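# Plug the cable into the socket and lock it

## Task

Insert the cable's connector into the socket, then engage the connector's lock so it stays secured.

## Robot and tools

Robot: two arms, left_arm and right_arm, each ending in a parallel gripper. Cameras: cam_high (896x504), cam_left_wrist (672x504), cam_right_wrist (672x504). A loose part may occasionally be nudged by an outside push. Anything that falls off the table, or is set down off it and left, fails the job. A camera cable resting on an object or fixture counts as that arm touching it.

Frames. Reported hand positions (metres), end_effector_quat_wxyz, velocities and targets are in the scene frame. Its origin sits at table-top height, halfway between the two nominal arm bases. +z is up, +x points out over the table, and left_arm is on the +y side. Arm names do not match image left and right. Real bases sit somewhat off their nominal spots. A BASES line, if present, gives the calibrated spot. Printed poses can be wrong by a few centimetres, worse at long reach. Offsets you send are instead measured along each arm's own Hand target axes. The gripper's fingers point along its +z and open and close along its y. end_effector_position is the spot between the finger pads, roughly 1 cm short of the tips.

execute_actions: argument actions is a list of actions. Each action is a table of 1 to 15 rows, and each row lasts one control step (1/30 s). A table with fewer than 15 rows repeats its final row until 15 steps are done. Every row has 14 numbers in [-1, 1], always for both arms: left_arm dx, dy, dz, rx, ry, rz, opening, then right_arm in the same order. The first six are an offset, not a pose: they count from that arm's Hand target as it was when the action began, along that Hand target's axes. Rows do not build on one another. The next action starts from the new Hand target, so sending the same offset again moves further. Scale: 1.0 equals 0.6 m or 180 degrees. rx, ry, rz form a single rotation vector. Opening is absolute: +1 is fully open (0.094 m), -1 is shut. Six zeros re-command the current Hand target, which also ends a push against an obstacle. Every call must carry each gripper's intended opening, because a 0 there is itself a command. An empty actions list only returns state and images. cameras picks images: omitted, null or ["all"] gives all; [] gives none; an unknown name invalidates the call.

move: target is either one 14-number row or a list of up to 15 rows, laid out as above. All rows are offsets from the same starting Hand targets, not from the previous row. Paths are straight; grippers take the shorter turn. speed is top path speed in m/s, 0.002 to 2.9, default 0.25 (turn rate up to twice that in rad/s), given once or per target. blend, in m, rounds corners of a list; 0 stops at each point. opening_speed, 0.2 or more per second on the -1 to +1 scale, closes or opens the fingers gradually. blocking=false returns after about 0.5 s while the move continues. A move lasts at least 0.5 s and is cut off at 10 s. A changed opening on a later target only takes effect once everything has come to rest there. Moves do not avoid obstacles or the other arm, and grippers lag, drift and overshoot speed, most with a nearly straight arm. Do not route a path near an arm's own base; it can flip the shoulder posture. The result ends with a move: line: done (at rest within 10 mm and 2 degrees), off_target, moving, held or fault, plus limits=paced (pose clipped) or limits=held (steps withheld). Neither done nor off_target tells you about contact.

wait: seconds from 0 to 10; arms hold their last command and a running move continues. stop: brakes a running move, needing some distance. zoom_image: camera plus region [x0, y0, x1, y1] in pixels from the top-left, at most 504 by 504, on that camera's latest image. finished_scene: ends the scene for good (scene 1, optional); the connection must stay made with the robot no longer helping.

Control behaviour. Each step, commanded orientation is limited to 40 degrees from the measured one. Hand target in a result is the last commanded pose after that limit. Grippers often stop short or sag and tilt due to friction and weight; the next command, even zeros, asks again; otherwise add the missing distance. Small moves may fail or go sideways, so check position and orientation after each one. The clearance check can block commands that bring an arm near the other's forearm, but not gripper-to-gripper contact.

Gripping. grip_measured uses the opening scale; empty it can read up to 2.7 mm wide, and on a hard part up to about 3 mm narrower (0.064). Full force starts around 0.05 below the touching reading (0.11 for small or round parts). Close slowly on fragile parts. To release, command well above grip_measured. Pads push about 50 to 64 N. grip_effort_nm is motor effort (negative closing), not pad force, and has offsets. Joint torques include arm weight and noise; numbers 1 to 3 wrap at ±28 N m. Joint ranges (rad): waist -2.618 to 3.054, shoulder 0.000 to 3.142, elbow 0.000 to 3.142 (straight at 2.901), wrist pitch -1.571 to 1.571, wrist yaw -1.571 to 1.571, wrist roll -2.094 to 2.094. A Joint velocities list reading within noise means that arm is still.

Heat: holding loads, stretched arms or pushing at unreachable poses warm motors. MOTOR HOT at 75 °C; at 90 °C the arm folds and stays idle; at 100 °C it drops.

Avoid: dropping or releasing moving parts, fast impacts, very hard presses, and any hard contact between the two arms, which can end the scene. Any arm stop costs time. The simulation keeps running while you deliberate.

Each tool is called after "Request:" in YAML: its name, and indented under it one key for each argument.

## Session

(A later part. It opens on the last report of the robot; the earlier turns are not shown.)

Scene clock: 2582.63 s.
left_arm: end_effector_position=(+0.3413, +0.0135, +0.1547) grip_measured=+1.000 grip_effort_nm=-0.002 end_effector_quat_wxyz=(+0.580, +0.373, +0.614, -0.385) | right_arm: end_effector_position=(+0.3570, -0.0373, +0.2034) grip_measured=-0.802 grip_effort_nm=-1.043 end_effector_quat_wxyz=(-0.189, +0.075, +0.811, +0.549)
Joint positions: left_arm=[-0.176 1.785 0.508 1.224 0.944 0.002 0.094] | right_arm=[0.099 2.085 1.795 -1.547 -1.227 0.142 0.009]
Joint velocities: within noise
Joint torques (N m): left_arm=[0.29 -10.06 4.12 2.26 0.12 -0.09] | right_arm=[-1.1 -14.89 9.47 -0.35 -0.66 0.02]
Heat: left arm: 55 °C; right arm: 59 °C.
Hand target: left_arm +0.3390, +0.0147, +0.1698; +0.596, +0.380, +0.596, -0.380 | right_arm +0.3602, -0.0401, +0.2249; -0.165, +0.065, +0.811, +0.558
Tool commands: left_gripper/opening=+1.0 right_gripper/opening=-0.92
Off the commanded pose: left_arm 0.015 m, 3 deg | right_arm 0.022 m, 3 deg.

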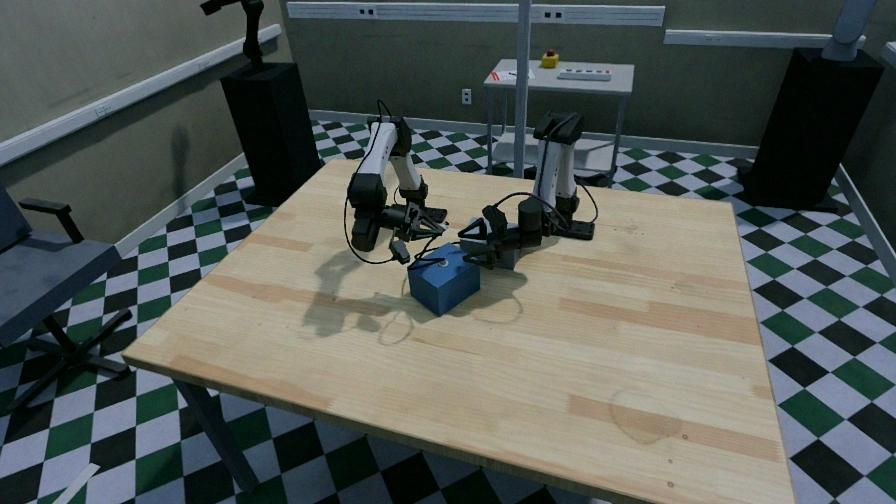

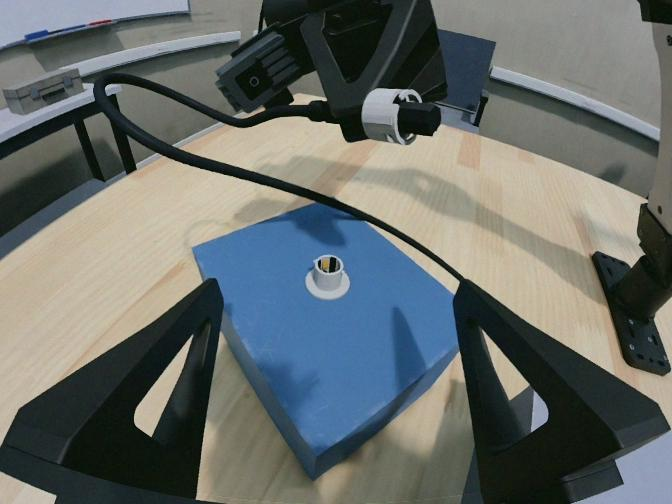

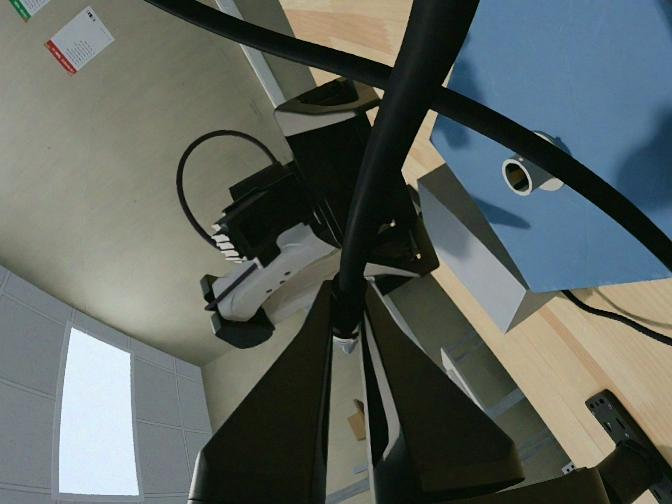

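Request:
zoom_image:
  camera: "cam_left_wrist"
  region: [355, 80, 447, 149]

Request:
zoom_image:
  camera: "cam_left_wrist"
  region: [400, 98, 444, 131]

Scaled by 5.478 from the camera's 672x504 image, which has a finer 960x720 frame.

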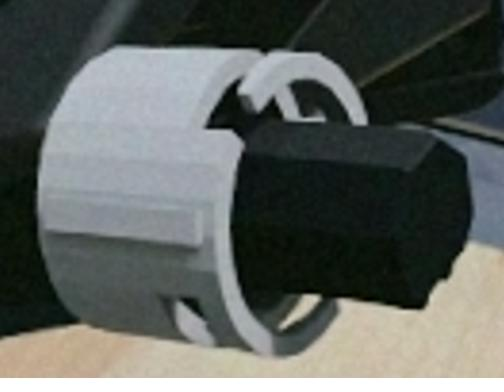

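Scaled by 11.455 from the camera's 672x504 image, which has a finer 960x720 frame.

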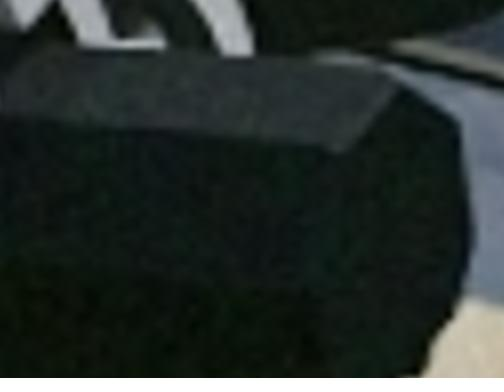

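Request:
move:
  target: [0,0,0,0,0,0,1, 0,0,0,0,0,0.3,-0.92]
  speed: 0.4
  cameras: ["cam_left_wrist"]

Scene clock: 2602.90 s.
left_arm: end_effector_position=(+0.3413, +0.0135, +0.1547) grip_measured=+1.000 grip_effort_nm=-0.007 end_effector_quat_wxyz=(+0.580, +0.373, +0.614, -0.385) | right_arm: end_effector_position=(+0.3576, -0.0382, +0.2034) grip_measured=-0.802 grip_effort_nm=-1.043 end_effector_quat_wxyz=(-0.416, +0.434, +0.689, +0.405)
Joint positions: left_arm=[-0.176 1.785 0.508 1.224 0.944 0.002 0.094] | right_arm=[0.096 2.085 1.795 -1.547 -1.227 1.079 0.009]
Joint velocities: within noise
Joint torques (N m): left_arm=[0.29 -10.02 4.18 2.26 0.13 -0.08] | right_arm=[-0.87 -14.84 9.48 -0.42 -0.66 0.16]
Heat: left arm: 55 °C; right arm: 60 °C.
Hand target: left_arm +0.3390, +0.0147, +0.1698; +0.596, +0.380, +0.596, -0.380 | right_arm +0.3601, -0.0400, +0.2249; -0.401, +0.426, +0.693, +0.422
Off the commanded pose: left_arm 0.015 m, 3 deg | right_arm 0.022 m, 3 deg.
joint sent to its limit (right arm) — joint 4 (wrist pitch), lower limit. The joint targets still meet the commanded pose.
move: off_target (left_arm, right_arm)
Images, in order (width x height): cam_left_wrist 672x504.

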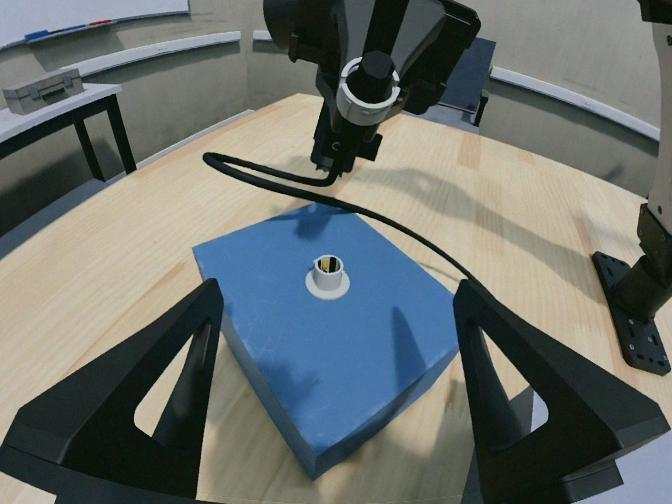

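Request:
zoom_image:
  camera: "cam_left_wrist"
  region: [330, 40, 414, 103]

Request:
zoom_image:
  camera: "cam_left_wrist"
  region: [350, 45, 402, 84]

Scaled by 6.000 from the camera's 672x504 image, which has a finer 960x720 frame.

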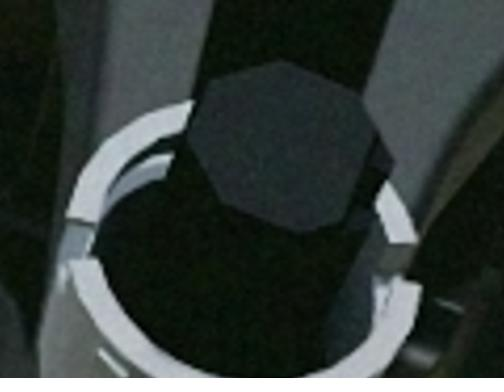

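Scaled by 9.692 from the camera's 672x504 image, which has a finer 960x720 frame.

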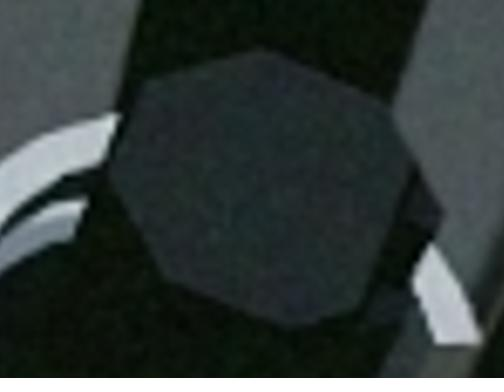

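Request:
zoom_image:
  camera: "cam_left_wrist"
  region: [308, 246, 352, 279]

Scaled by 11.455 from the camera's 672x504 image, which has a finer 960x720 frame.

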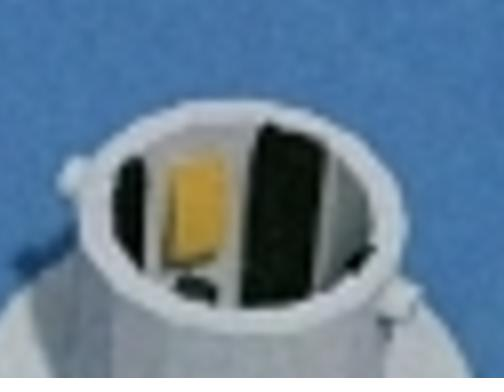

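Request:
execute_actions:
  actions: []
  cameras: ["cam_right_wrist", "cam_left_wrist"]

Request:
zoom_image:
  camera: "cam_right_wrist"
  region: [336, 80, 504, 206]

Scene clock: 2662.93 s.
left_arm: end_effector_position=(+0.3413, +0.0135, +0.1547) grip_measured=+1.000 grip_effort_nm=-0.017 end_effector_quat_wxyz=(+0.580, +0.373, +0.614, -0.385) | right_arm: end_effector_position=(+0.3576, -0.0382, +0.2034) grip_measured=-0.802 grip_effort_nm=-1.043 end_effector_quat_wxyz=(-0.416, +0.435, +0.688, +0.405)
Joint positions: left_arm=[-0.176 1.785 0.508 1.224 0.944 0.002 0.094] | right_arm=[0.096 2.085 1.795 -1.547 -1.227 1.081 0.009]
Joint velocities: within noise
Joint torques (N m): left_arm=[0.25 -10.07 4.16 2.26 0.12 -0.07] | right_arm=[-0.88 -14.89 9.5 -0.42 -0.62 0.13]
Heat: left arm: 56 °C; right arm: 61 °C.
Hand target: left_arm +0.3390, +0.0147, +0.1698; +0.596, +0.380, +0.596, -0.380 | right_arm +0.3601, -0.0400, +0.2249; -0.401, +0.426, +0.693, +0.422
Tool commands: left_gripper/opening=+1.0 right_gripper/opening=-0.92
Off the commanded pose: left_arm 0.015 m, 3 deg | right_arm 0.022 m, 3 deg.
Images, in order (width x height): cam_left_wrist 672x504, cam_right_wrist 672x504.

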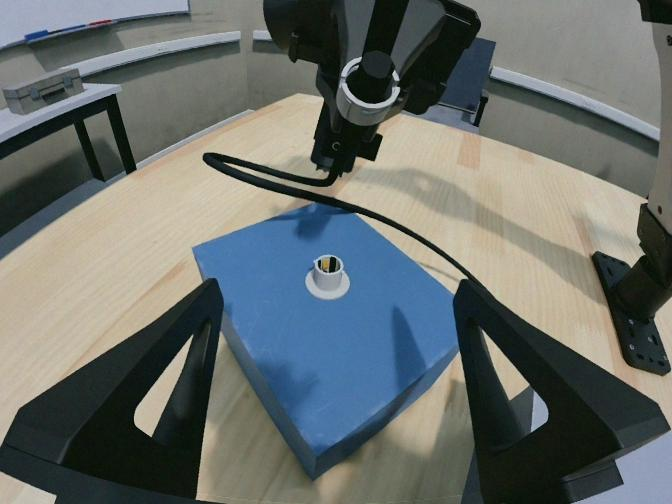

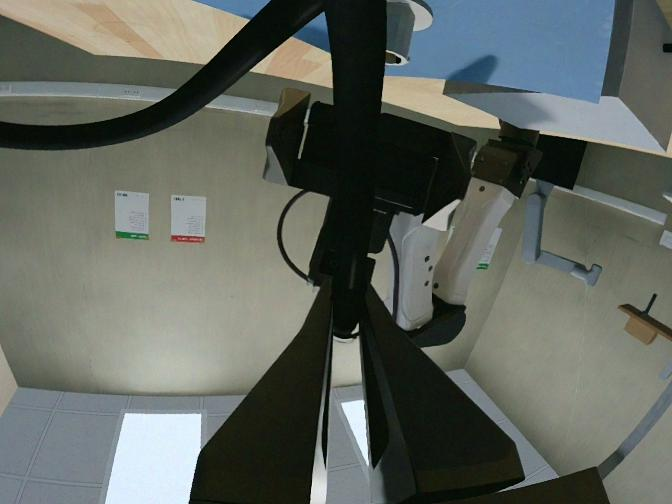

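Scaled by 3.000 from the camera's 672x504 image, which has a finer 960x720 frame.

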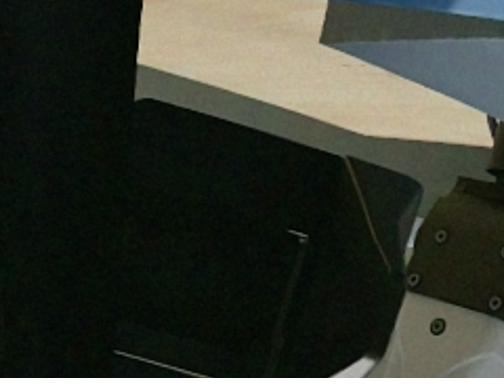

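Request:
zoom_image:
  camera: "cam_left_wrist"
  region: [358, 46, 400, 82]

Request:
zoom_image:
  camera: "cam_left_wrist"
  region: [380, 56, 404, 80]

Scaled by 12.000 from the camera's 672x504 image, which has a finer 960x720 frame.

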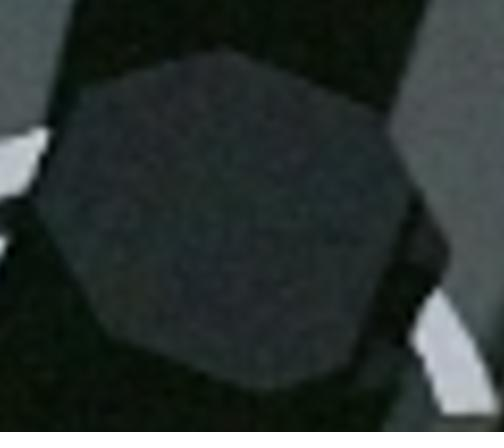

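Scaled by 21.000 from the camera's 672x504 image, which has a finer 960x720 frame.

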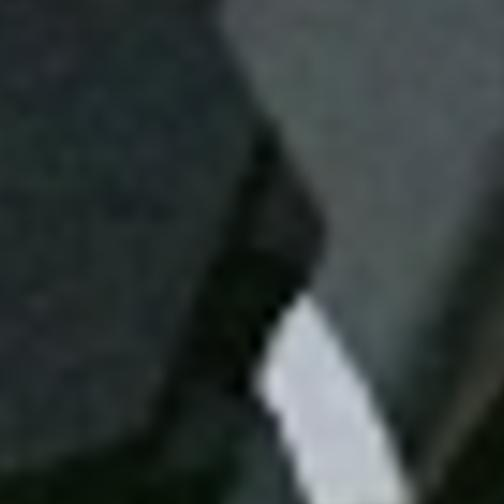

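Request:
move:
  target: [0,0,0,0,0,0,1, 0,0,0,0,0,-0.14,-0.92]
  speed: 0.4
  cameras: ["cam_left_wrist"]

Request:
zoom_image:
  camera: "cam_left_wrist"
  region: [350, 45, 430, 105]

Request:
zoom_image:
  camera: "cam_left_wrist"
  region: [380, 55, 420, 85]

Scene clock: 2811.37 s.
left_arm: end_effector_position=(+0.3413, +0.0135, +0.1547) grip_measured=+1.000 grip_effort_nm=-0.012 end_effector_quat_wxyz=(+0.580, +0.373, +0.614, -0.385) | right_arm: end_effector_position=(+0.3573, -0.0382, +0.2061) grip_measured=-0.803 grip_effort_nm=-1.043 end_effector_quat_wxyz=(-0.320, +0.281, +0.765, +0.484)
Joint positions: left_arm=[-0.176 1.785 0.508 1.224 0.944 0.002 0.094] | right_arm=[0.096 2.077 1.795 -1.544 -1.227 0.665 0.009]
Joint velocities: within noise
Joint torques (N m): left_arm=[0.29 -10 4.12 2.28 0.13 -0.08] | right_arm=[-0.84 -14.04 9.63 -0.4 -0.62 -0.19]
Heat: left arm: 56 °C; right arm: 64 °C.
Hand target: left_arm +0.3390, +0.0147, +0.1698; +0.596, +0.380, +0.597, -0.380 | right_arm +0.3601, -0.0400, +0.2250; -0.299, +0.265, +0.769, +0.499
Off the commanded pose: left_arm 0.015 m, 3 deg | right_arm 0.019 m, 3 deg.
joint sent to its limit (right arm) — joint 4 (wrist pitch), lower limit. The joint targets still meet the commanded pose.
move: off_target (left_arm, right_arm)
Images, in order (width x height): cam_left_wrist 672x504.

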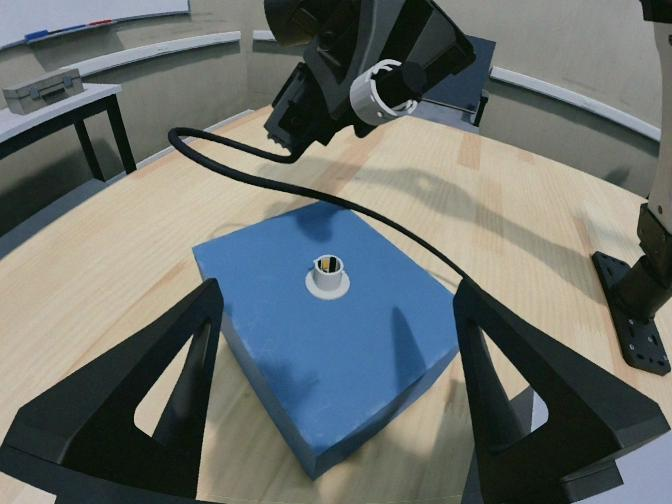

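Scaled by 6.300 from the camera's 672x504 image, which has a finer 960x720 frame.

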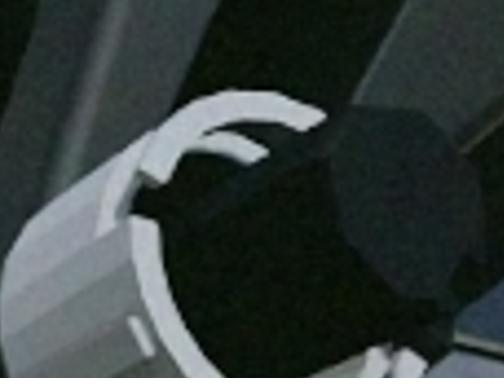

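Scaled by 12.600 from the camera's 672x504 image, which has a finer 960x720 frame.

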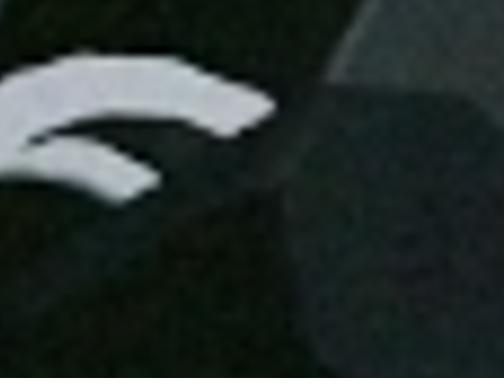

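Request:
move:
  target: [0,0,0,0,0,0,1, 0,0,0,0,0,-0.16,-0.92]
  speed: 0.5
  cameras: ["cam_left_wrist", "cam_right_wrist"]

Request:
zoom_image:
  camera: "cam_right_wrist"
  region: [490, 120, 574, 183]

Request:
zoom_image:
  camera: "cam_left_wrist"
  region: [404, 96, 448, 129]

Scene clock: 2885.57 s.
left_arm: end_effector_position=(+0.3413, +0.0135, +0.1547) grip_measured=+1.000 grip_effort_nm=-0.012 end_effector_quat_wxyz=(+0.580, +0.373, +0.614, -0.385) | right_arm: end_effector_position=(+0.3565, -0.0385, +0.2077) grip_measured=-0.803 grip_effort_nm=-1.038 end_effector_quat_wxyz=(-0.189, +0.081, +0.811, +0.548)
Joint positions: left_arm=[-0.176 1.785 0.508 1.224 0.944 0.002 0.094] | right_arm=[0.096 2.072 1.795 -1.546 -1.225 0.165 0.009]
Joint velocities: within noise
Joint torques (N m): left_arm=[0.28 -9.98 4.12 2.26 0.12 -0.09] | right_arm=[-0.66 -13.52 9.69 -0.31 -0.67 -0.21]
Heat: left arm: 56 °C; right arm: 66 °C.
Hand target: left_arm +0.3390, +0.0147, +0.1698; +0.596, +0.380, +0.597, -0.380 | right_arm +0.3601, -0.0400, +0.2250; -0.165, +0.065, +0.811, +0.558
Off the commanded pose: left_arm 0.015 m, 3 deg | right_arm 0.018 m, 3 deg.
joint sent to its limit (right arm) — joint 4 (wrist pitch), lower limit. The joint targets still meet the commanded pose.
move: off_target (left_arm, right_arm)
Images, in order (width x height): cam_left_wrist 672x504, cam_right_wrist 672x504.

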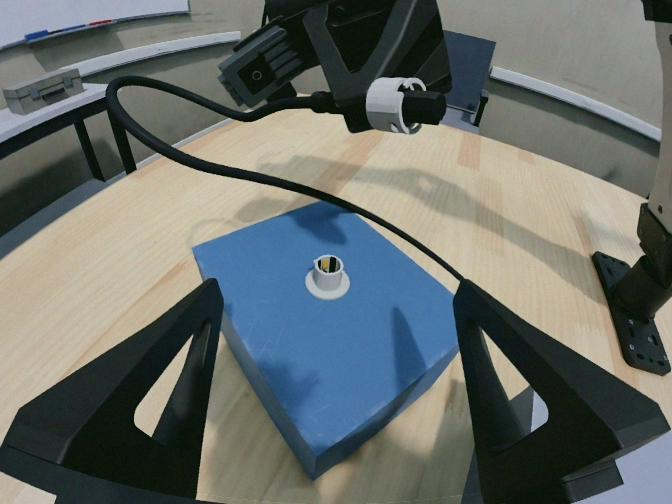

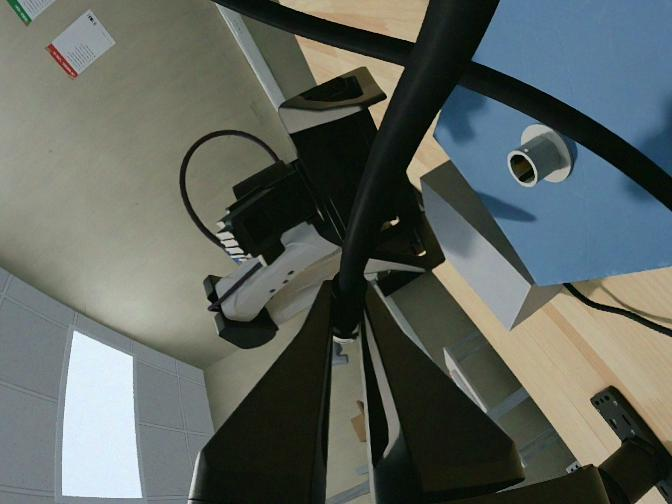

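Scaled by 6.000 from the camera's 672x504 image, which has a finer 960x720 frame.

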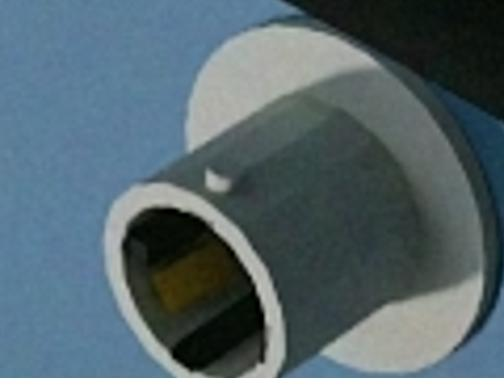

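Scaled by 11.455 from the camera's 672x504 image, which has a finer 960x720 frame.

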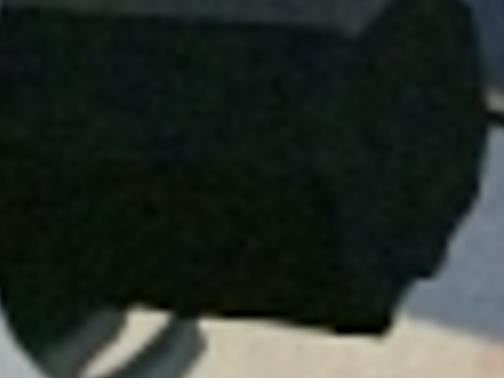

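Request:
zoom_image:
  camera: "cam_right_wrist"
  region: [500, 140, 548, 194]

Scaled by 9.333 from the camera's 672x504 image, which has a finer 960x720 frame.

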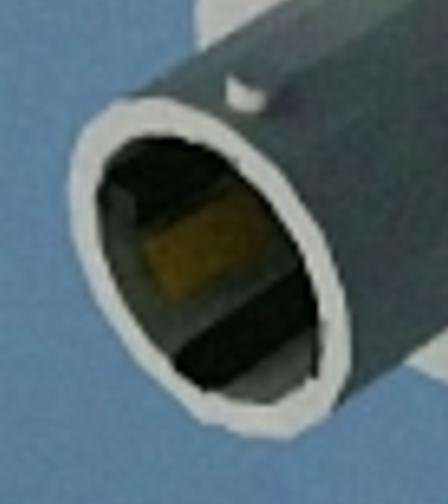

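Request:
move:
  target: [0,0,0,0,0,0,1, 0.0405,-0.0527,-0.1015,-0.2268,-0.2655,0.0923,-0.92]
  speed: 0.3
  cameras: ["cam_left_wrist", "cam_high"]

Scene clock: 2985.77 s.
left_arm: end_effector_position=(+0.3413, +0.0135, +0.1547) grip_measured=+1.000 grip_effort_nm=-0.007 end_effector_quat_wxyz=(+0.580, +0.373, +0.614, -0.385) | right_arm: end_effector_position=(+0.3416, -0.1122, +0.2236) grip_measured=-0.802 grip_effort_nm=-1.048 end_effector_quat_wxyz=(+0.125, +0.448, +0.556, +0.689)
Joint positions: left_arm=[-0.176 1.785 0.508 1.224 0.944 0.002 0.094] | right_arm=[0.086 1.102 0.364 0.714 -0.582 2.057 0.009]
Joint velocities: within noise
Joint torques (N m): left_arm=[0.29 -9.98 4.18 2.25 0.12 -0.09] | right_arm=[0.69 -3.37 6.05 2.34 -0.07 0.08]
Heat: left arm: 56 °C; right arm: 65 °C.
Hand target: left_arm +0.3390, +0.0147, +0.1698; +0.596, +0.380, +0.597, -0.380 | right_arm +0.3401, -0.1101, +0.2250; +0.126, +0.443, +0.552, +0.695
Off the commanded pose: left_arm 0.015 m, 3 deg | right_arm 0.003 m, 1 deg.
move: off_target (left_arm)
Images, in order (width x height): cam_high 896x504, cam_left_wrist 672x504.

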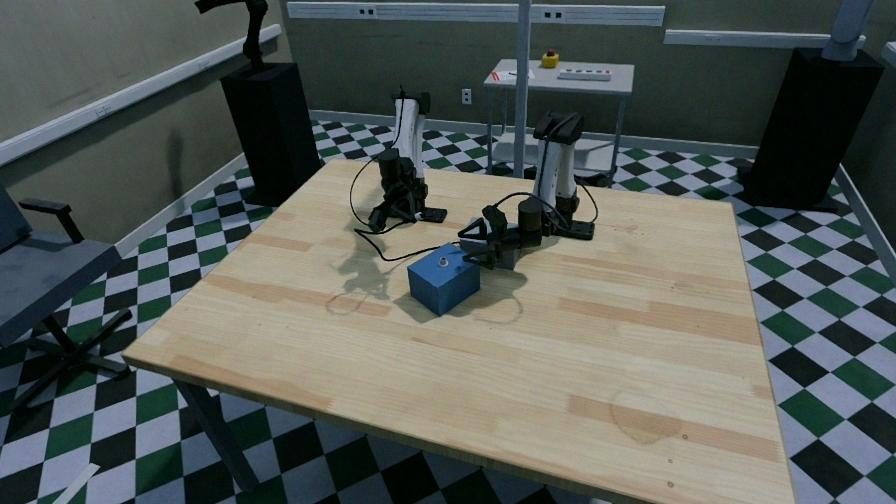

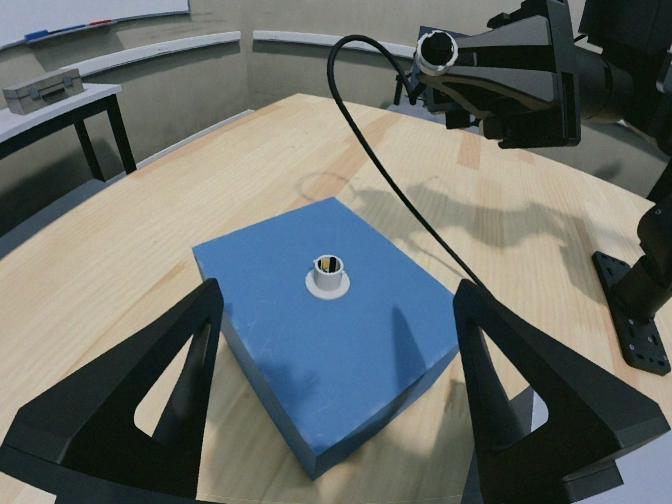

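Request:
zoom_image:
  camera: "cam_left_wrist"
  region: [416, 30, 458, 75]

Scaled by 11.200 from the camera's 672x504 image, which has a finer 960x720 frame.

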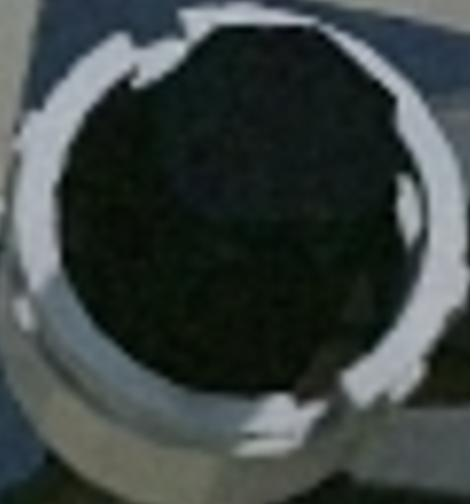

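Request:
move:
  target: [0,0.0017,0.0597,0,0.1833,0,1, 0,0,0,0,0,0,-0.92]
  speed: 0.2
  cameras: ["cam_left_wrist", "cam_high"]

Scene clock: 3024.10 s.
left_arm: end_effector_position=(+0.3481, -0.0133, +0.1634) grip_measured=+1.000 grip_effort_nm=-0.012 end_effector_quat_wxyz=(+0.393, +0.465, +0.749, -0.263) | right_arm: end_effector_position=(+0.3417, -0.1123, +0.2240) grip_measured=-0.802 grip_effort_nm=-1.043 end_effector_quat_wxyz=(+0.125, +0.448, +0.555, +0.689)
Joint positions: left_arm=[-0.328 1.565 1.014 -0.213 0.645 0.49 0.094] | right_arm=[0.086 1.102 0.364 0.715 -0.581 2.058 0.009]
Joint velocities: within noise
Joint torques (N m): left_arm=[-0.55 -5.83 8.99 1.91 0.27 0.07] | right_arm=[0.65 -3.36 6.01 2.34 -0.09 0.05]
Heat: left arm: 56 °C; right arm: 52 °C.
Hand target: left_arm +0.3551, -0.0173, +0.1699; +0.403, +0.472, +0.741, -0.256 | right_arm +0.3401, -0.1100, +0.2250; +0.126, +0.442, +0.552, +0.695
Off the commanded pose: left_arm 0.010 m, 2 deg | right_arm 0.003 m, 1 deg.
move: done
Images, in order (width x height): cam_high 896x504, cam_left_wrist 672x504.

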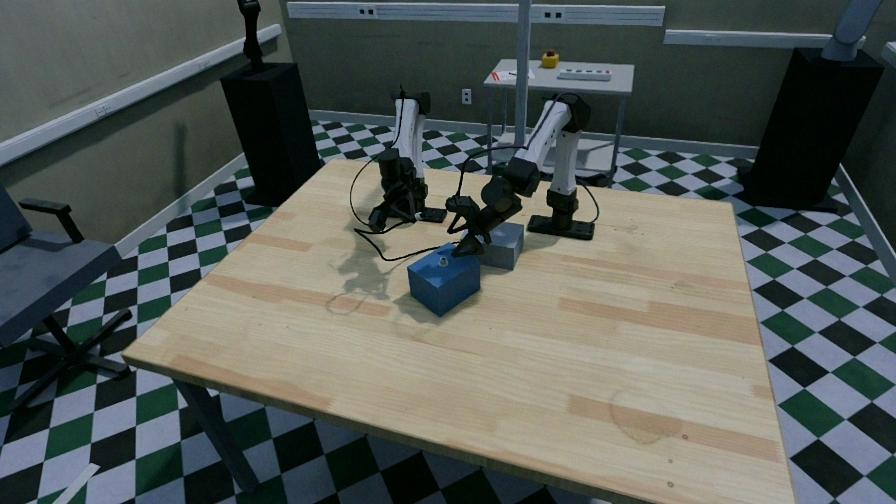

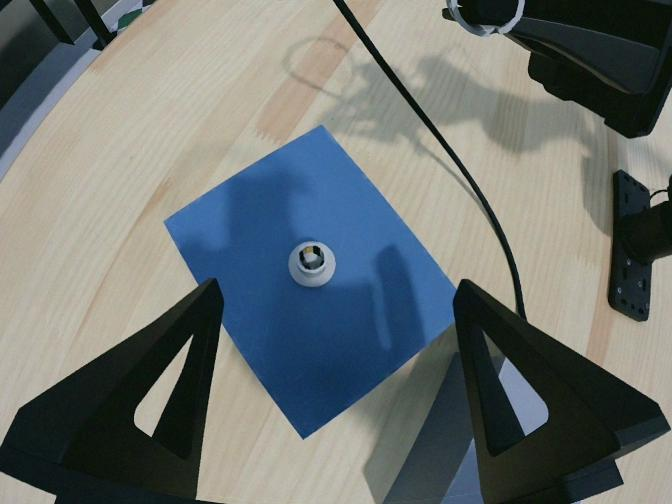

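Request:
zoom_image:
  camera: "cam_left_wrist"
  region: [284, 236, 340, 292]

Request:
zoom_image:
  camera: "cam_left_wrist"
  region: [294, 240, 330, 276]

Scaled by 9.000 from the camera's 672x504 image, which has a finer 960x720 frame.

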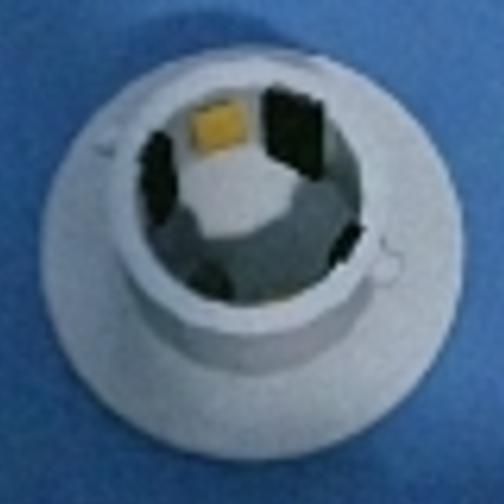

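Scaled by 14.000 from the camera's 672x504 image, which has a finer 960x720 frame.

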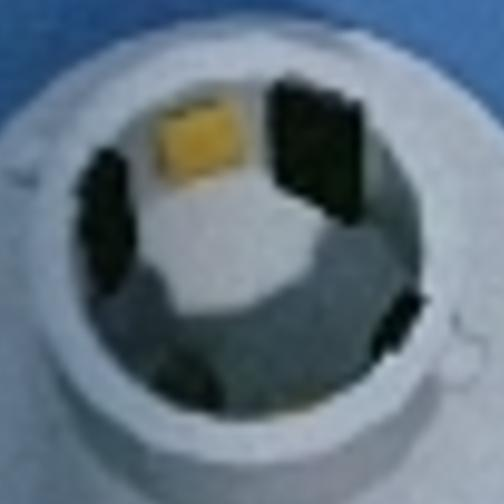

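Request:
zoom_image:
  camera: "cam_left_wrist"
  region: [298, 243, 326, 271]

Scaled by 18.000 from the camera's 672x504 image, which has a finer 960x720 frame.

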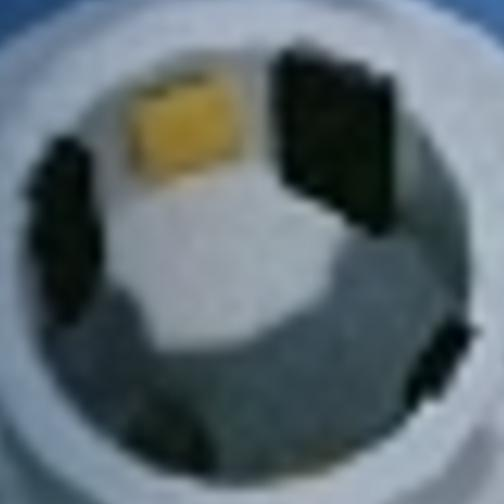

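Request:
move:
  target: [0,0,0,0,0,0,1, 0.0582,-0.0315,0.1017,0.3264,0.1352,0.1773,-0.92]
  speed: 0.25
  cameras: ["cam_left_wrist"]

Scene clock: 3179.47 s.
left_arm: end_effector_position=(+0.3479, -0.0132, +0.1631) grip_measured=+1.000 grip_effort_nm=-0.012 end_effector_quat_wxyz=(+0.392, +0.465, +0.749, -0.262) | right_arm: end_effector_position=(+0.3586, -0.0437, +0.2170) grip_measured=-0.803 grip_effort_nm=-1.048 end_effector_quat_wxyz=(-0.404, +0.437, +0.687, +0.416)
Joint positions: left_arm=[-0.328 1.565 1.014 -0.215 0.644 0.491 0.094] | right_arm=[0.081 2.048 1.798 -1.54 -1.229 1.105 0.009]
Joint velocities: within noise
Joint torques (N m): left_arm=[-0.62 -5.87 8.94 1.89 0.25 0.04] | right_arm=[0.51 -10.82 9.59 -0.37 -0.63 -0.09]
Heat: left arm: 47 °C; right arm: 44 °C.
Hand target: left_arm +0.3551, -0.0173, +0.1699; +0.403, +0.472, +0.741, -0.256 | right_arm +0.3601, -0.0401, +0.2250; -0.401, +0.426, +0.693, +0.421
Off the commanded pose: left_arm 0.011 m, 2 deg | right_arm 0.009 m, 2 deg.
joint sent to its limit (right arm) — joint 4 (wrist pitch), lower limit. The joint targets still meet the commanded pose.
move: off_target (left_arm)
Images, in order (width x height): cam_left_wrist 672x504.

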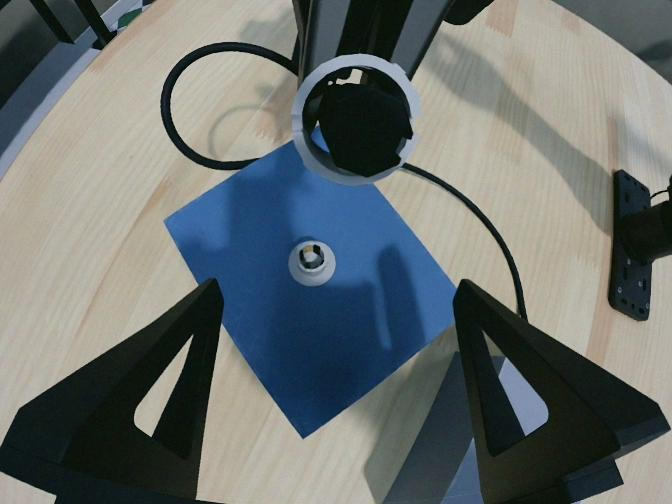

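Request:
zoom_image:
  camera: "cam_left_wrist"
  region: [286, 48, 430, 192]

Request:
zoom_image:
  camera: "cam_left_wrist"
  region: [310, 75, 420, 185]

Scaled by 3.500 from the camera's 672x504 image, which has a finer 960x720 frame.

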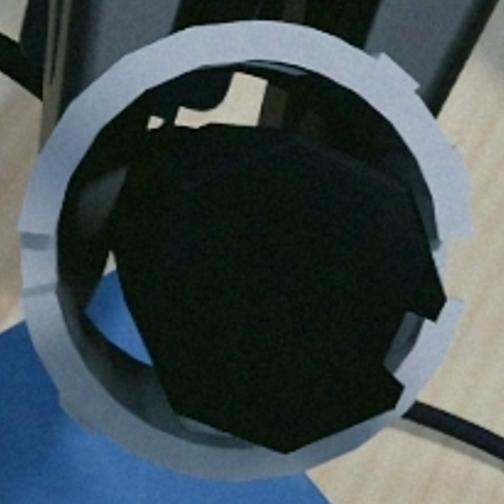

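Scaled by 4.582 from the camera's 672x504 image, which has a finer 960x720 frame.

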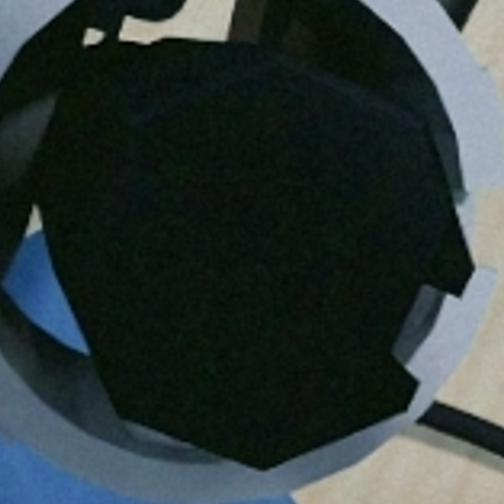

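Request:
zoom_image:
  camera: "cam_left_wrist"
  region: [380, 100, 430, 175]

Request:
zoom_image:
  camera: "cam_left_wrist"
  region: [312, 78, 372, 138]

Scaled by 6.720 from the camera's 672x504 image, which has a finer 960x720 frame.

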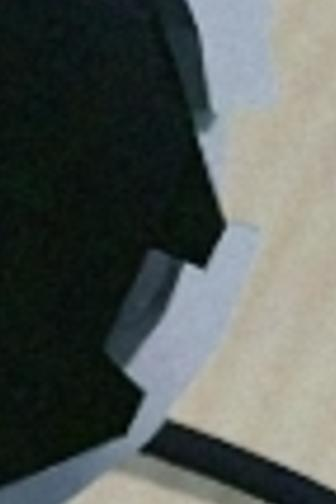

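Scaled by 8.400 from the camera's 672x504 image, which has a finer 960x720 frame.

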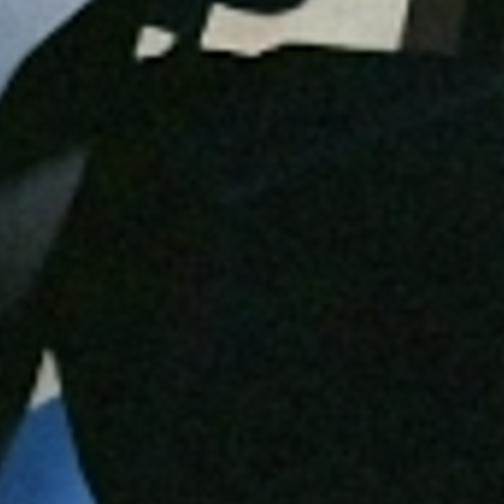

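Request:
move:
  target: [0,0,0,0,0,0,1, -0.0188,-0.0637,-0.1015,-0.3264,-0.1352,-0.1773,-0.92]
  speed: 0.3
  cameras: ["cam_left_wrist"]

Scene clock: 3416.47 s.
left_arm: end_effector_position=(+0.3479, -0.0131, +0.1630) grip_measured=+1.000 grip_effort_nm=-0.017 end_effector_quat_wxyz=(+0.392, +0.465, +0.749, -0.262) | right_arm: end_effector_position=(+0.3411, -0.1120, +0.2245) grip_measured=-0.803 grip_effort_nm=-1.038 end_effector_quat_wxyz=(+0.125, +0.447, +0.556, +0.690)
Joint positions: left_arm=[-0.328 1.565 1.014 -0.215 0.644 0.491 0.094] | right_arm=[0.087 1.098 0.364 0.714 -0.582 2.057 0.009]
Joint velocities: within noise
Joint torques (N m): left_arm=[-0.58 -5.85 8.98 1.9 0.25 0.07] | right_arm=[0.58 -2.89 6.26 2.34 -0.08 0.04]
Heat: left arm: 48 °C; right arm: 49 °C.
Hand target: left_arm +0.3551, -0.0173, +0.1699; +0.403, +0.472, +0.741, -0.256 | right_arm +0.3402, -0.1101, +0.2252; +0.126, +0.442, +0.552, +0.695
Off the commanded pose: left_arm 0.011 m, 2 deg | right_arm 0.002 m, 1 deg.
move: off_target (left_arm)
Images, in order (width x height): cam_left_wrist 672x504.

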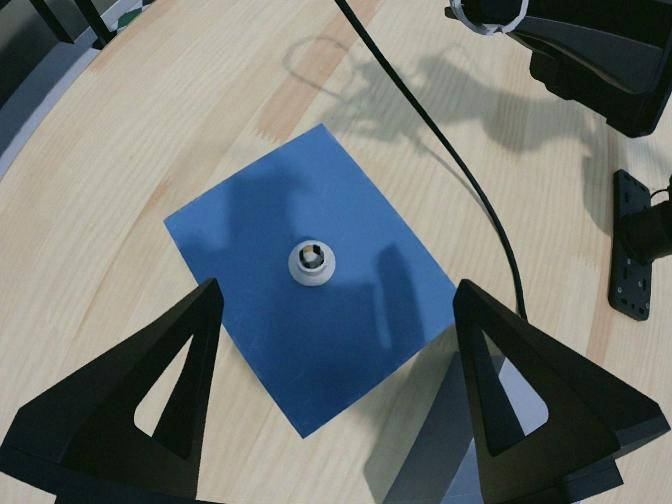

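Request:
move:
  target: [0,0,0,0,0,0,1, 0.0177,-0.0097,-0.0486,0.2514,-0.2203,-0.5405,-0.92]
  speed: 0.4
  cameras: ["cam_left_wrist", "cam_high", "cam_right_wrist"]

Scene clock: 3445.33 s.
left_arm: end_effector_position=(+0.3479, -0.0131, +0.1629) grip_measured=+1.000 grip_effort_nm=-0.012 end_effector_quat_wxyz=(+0.392, +0.465, +0.749, -0.262) | right_arm: end_effector_position=(+0.3056, -0.1257, +0.2076) grip_measured=-0.803 grip_effort_nm=-1.048 end_effector_quat_wxyz=(+0.562, +0.080, +0.822, -0.040)
Joint positions: left_arm=[-0.328 1.565 1.014 -0.215 0.644 0.491 0.094] | right_arm=[0.813 1.058 0.704 -0.294 0.922 0.569 0.009]
Joint velocities: within noise
Joint torques (N m): left_arm=[-0.61 -5.85 8.94 1.89 0.25 0.07] | right_arm=[0.32 -3.55 10.5 1.91 0.24 -0.07]
Heat: left arm: 49 °C; right arm: 44 °C.
Hand target: left_arm +0.3551, -0.0173, +0.1698; +0.403, +0.472, +0.741, -0.256 | right_arm +0.3102, -0.1200, +0.2251; +0.579, +0.090, +0.810, -0.026
Off the commanded pose: left_arm 0.011 m, 2 deg | right_arm 0.019 m, 3 deg.
move: off_target (left_arm, right_arm)

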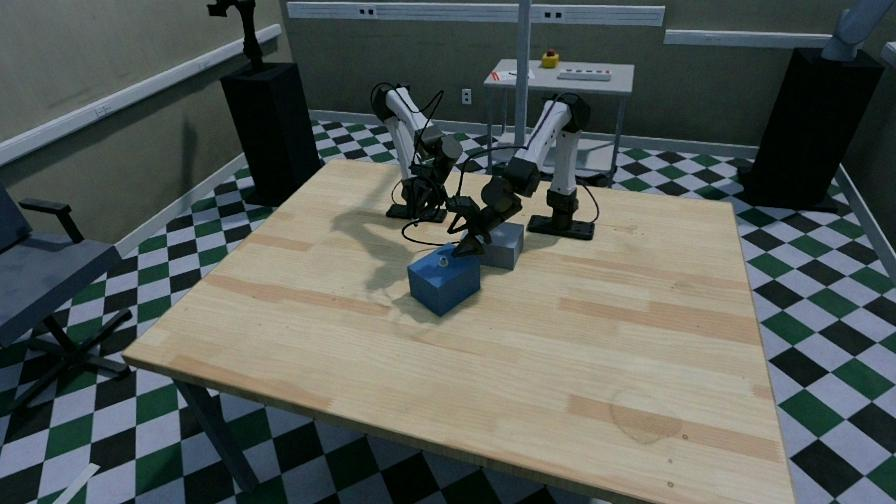

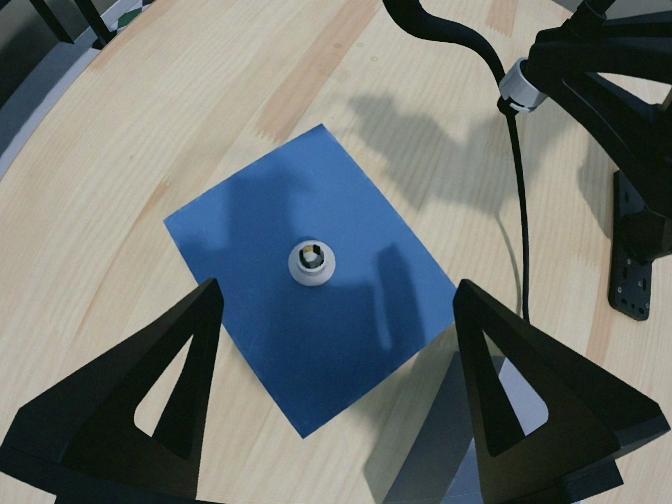

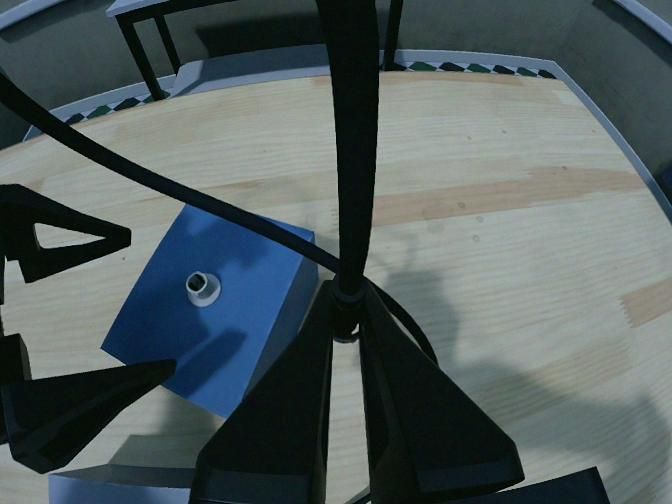

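Request:
move:
  target: [0.0336,0.031,-0.0984,0.0706,-0.1823,0.0205,0.3, 0,0,0,0,0,0,-0.92]
  speed: 0.25
  cameras: ["cam_left_wrist", "cam_high"]

Scene clock: 3500.30 s.
left_arm: end_effector_position=(+0.3473, +0.0454, +0.1893) grip_measured=+0.302 grip_effort_nm=-0.046 end_effector_quat_wxyz=(+0.550, +0.444, +0.552, -0.442) | right_arm: end_effector_position=(+0.3057, -0.1257, +0.2080) grip_measured=-0.803 grip_effort_nm=-1.033 end_effector_quat_wxyz=(+0.563, +0.080, +0.822, -0.040)
Joint positions: left_arm=[-0.013 1.785 0.692 1.08 1.332 0.014 0.061] | right_arm=[0.813 1.058 0.704 -0.292 0.923 0.567 0.009]
Joint velocities: within noise
Joint torques (N m): left_arm=[0.01 -5.93 4.63 1.97 0.11 -0.1] | right_arm=[0.21 -3.4 10.41 1.85 0.25 -0.08]
Heat: left arm: 49 °C; right arm: 48 °C.
Hand target: left_arm +0.3464, +0.0455, +0.1851; +0.549, +0.445, +0.550, -0.445 | right_arm +0.3102, -0.1201, +0.2251; +0.579, +0.090, +0.810, -0.026
Off the commanded pose: left_arm 0.004 m, 0 deg | right_arm 0.019 m, 3 deg.
move: off_target (right_arm)
Images, in order (width x height): cam_high 896x504, cam_left_wrist 672x504.

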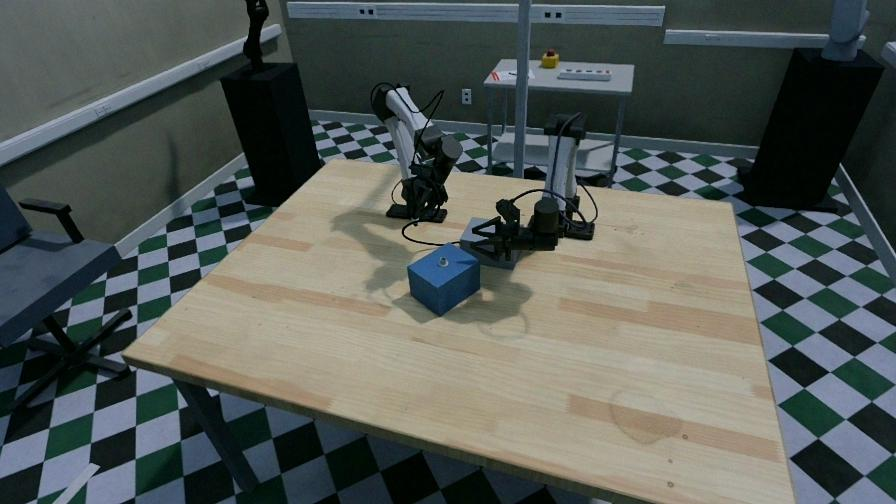

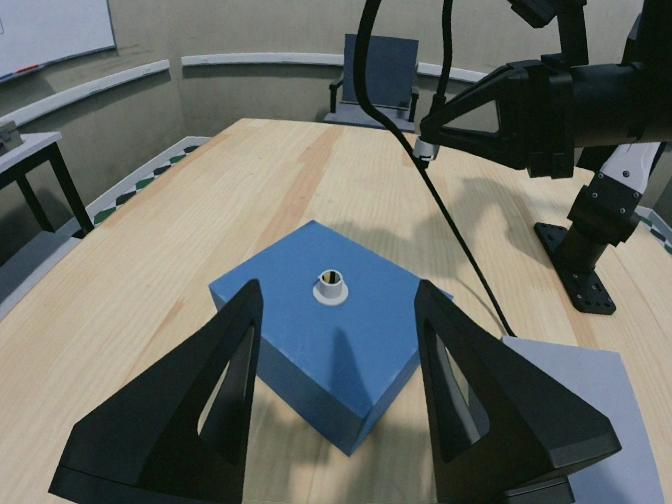

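Request:
move:
  target: [0,0,0,0,0,0,0.3, 0.0472,0.1677,0.0748,0,-0.0133,0.0111,-0.92]
  speed: 0.15
  cameras: ["cam_left_wrist", "cam_high"]

Scene clock: 3528.13 s.
left_arm: end_effector_position=(+0.3473, +0.0454, +0.1903) grip_measured=+0.302 grip_effort_nm=-0.042 end_effector_quat_wxyz=(+0.551, +0.444, +0.550, -0.442) | right_arm: end_effector_position=(+0.3544, -0.0345, +0.1706) grip_measured=-0.803 grip_effort_nm=-1.043 end_effector_quat_wxyz=(+0.579, +0.083, +0.810, -0.040)
Joint positions: left_arm=[-0.013 1.786 0.692 1.09 1.332 0.008 0.061] | right_arm=[0.896 1.547 0.876 0.009 1.012 0.617 0.009]
Joint velocities: within noise
Joint torques (N m): left_arm=[0.08 -5.68 4.59 1.94 0.11 -0.09] | right_arm=[0.31 -7.17 11.02 1.8 0.27 0.1]
Heat: left arm: 45 °C; right arm: 49 °C.
Hand target: left_arm +0.3464, +0.0455, +0.1850; +0.549, +0.445, +0.550, -0.445 | right_arm +0.3608, -0.0244, +0.1898; +0.596, +0.103, +0.796, -0.018
Off the commanded pose: left_arm 0.005 m, 0 deg | right_arm 0.023 m, 4 deg.
move: off_target (right_arm)
Images, in order (width x height): cam_high 896x504, cam_left_wrist 672x504.

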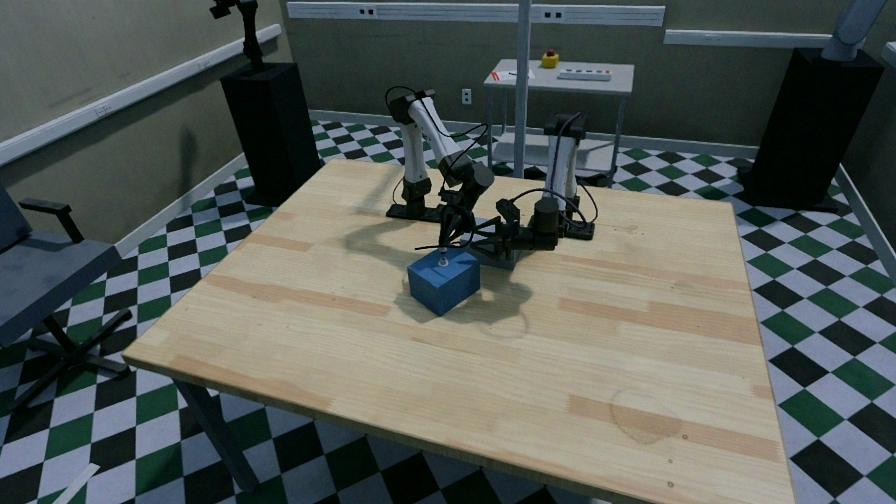

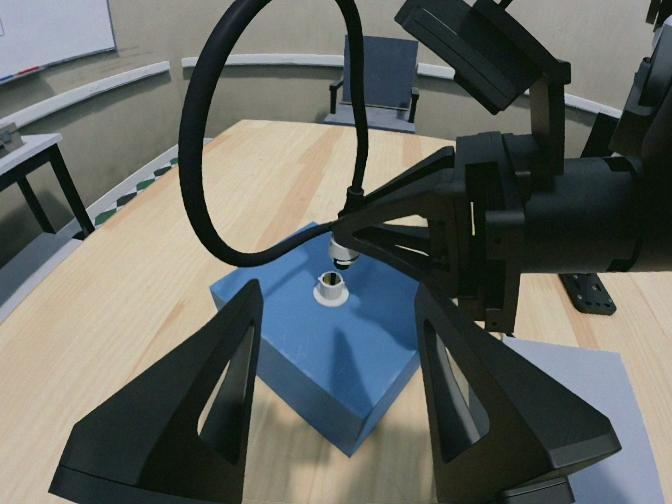

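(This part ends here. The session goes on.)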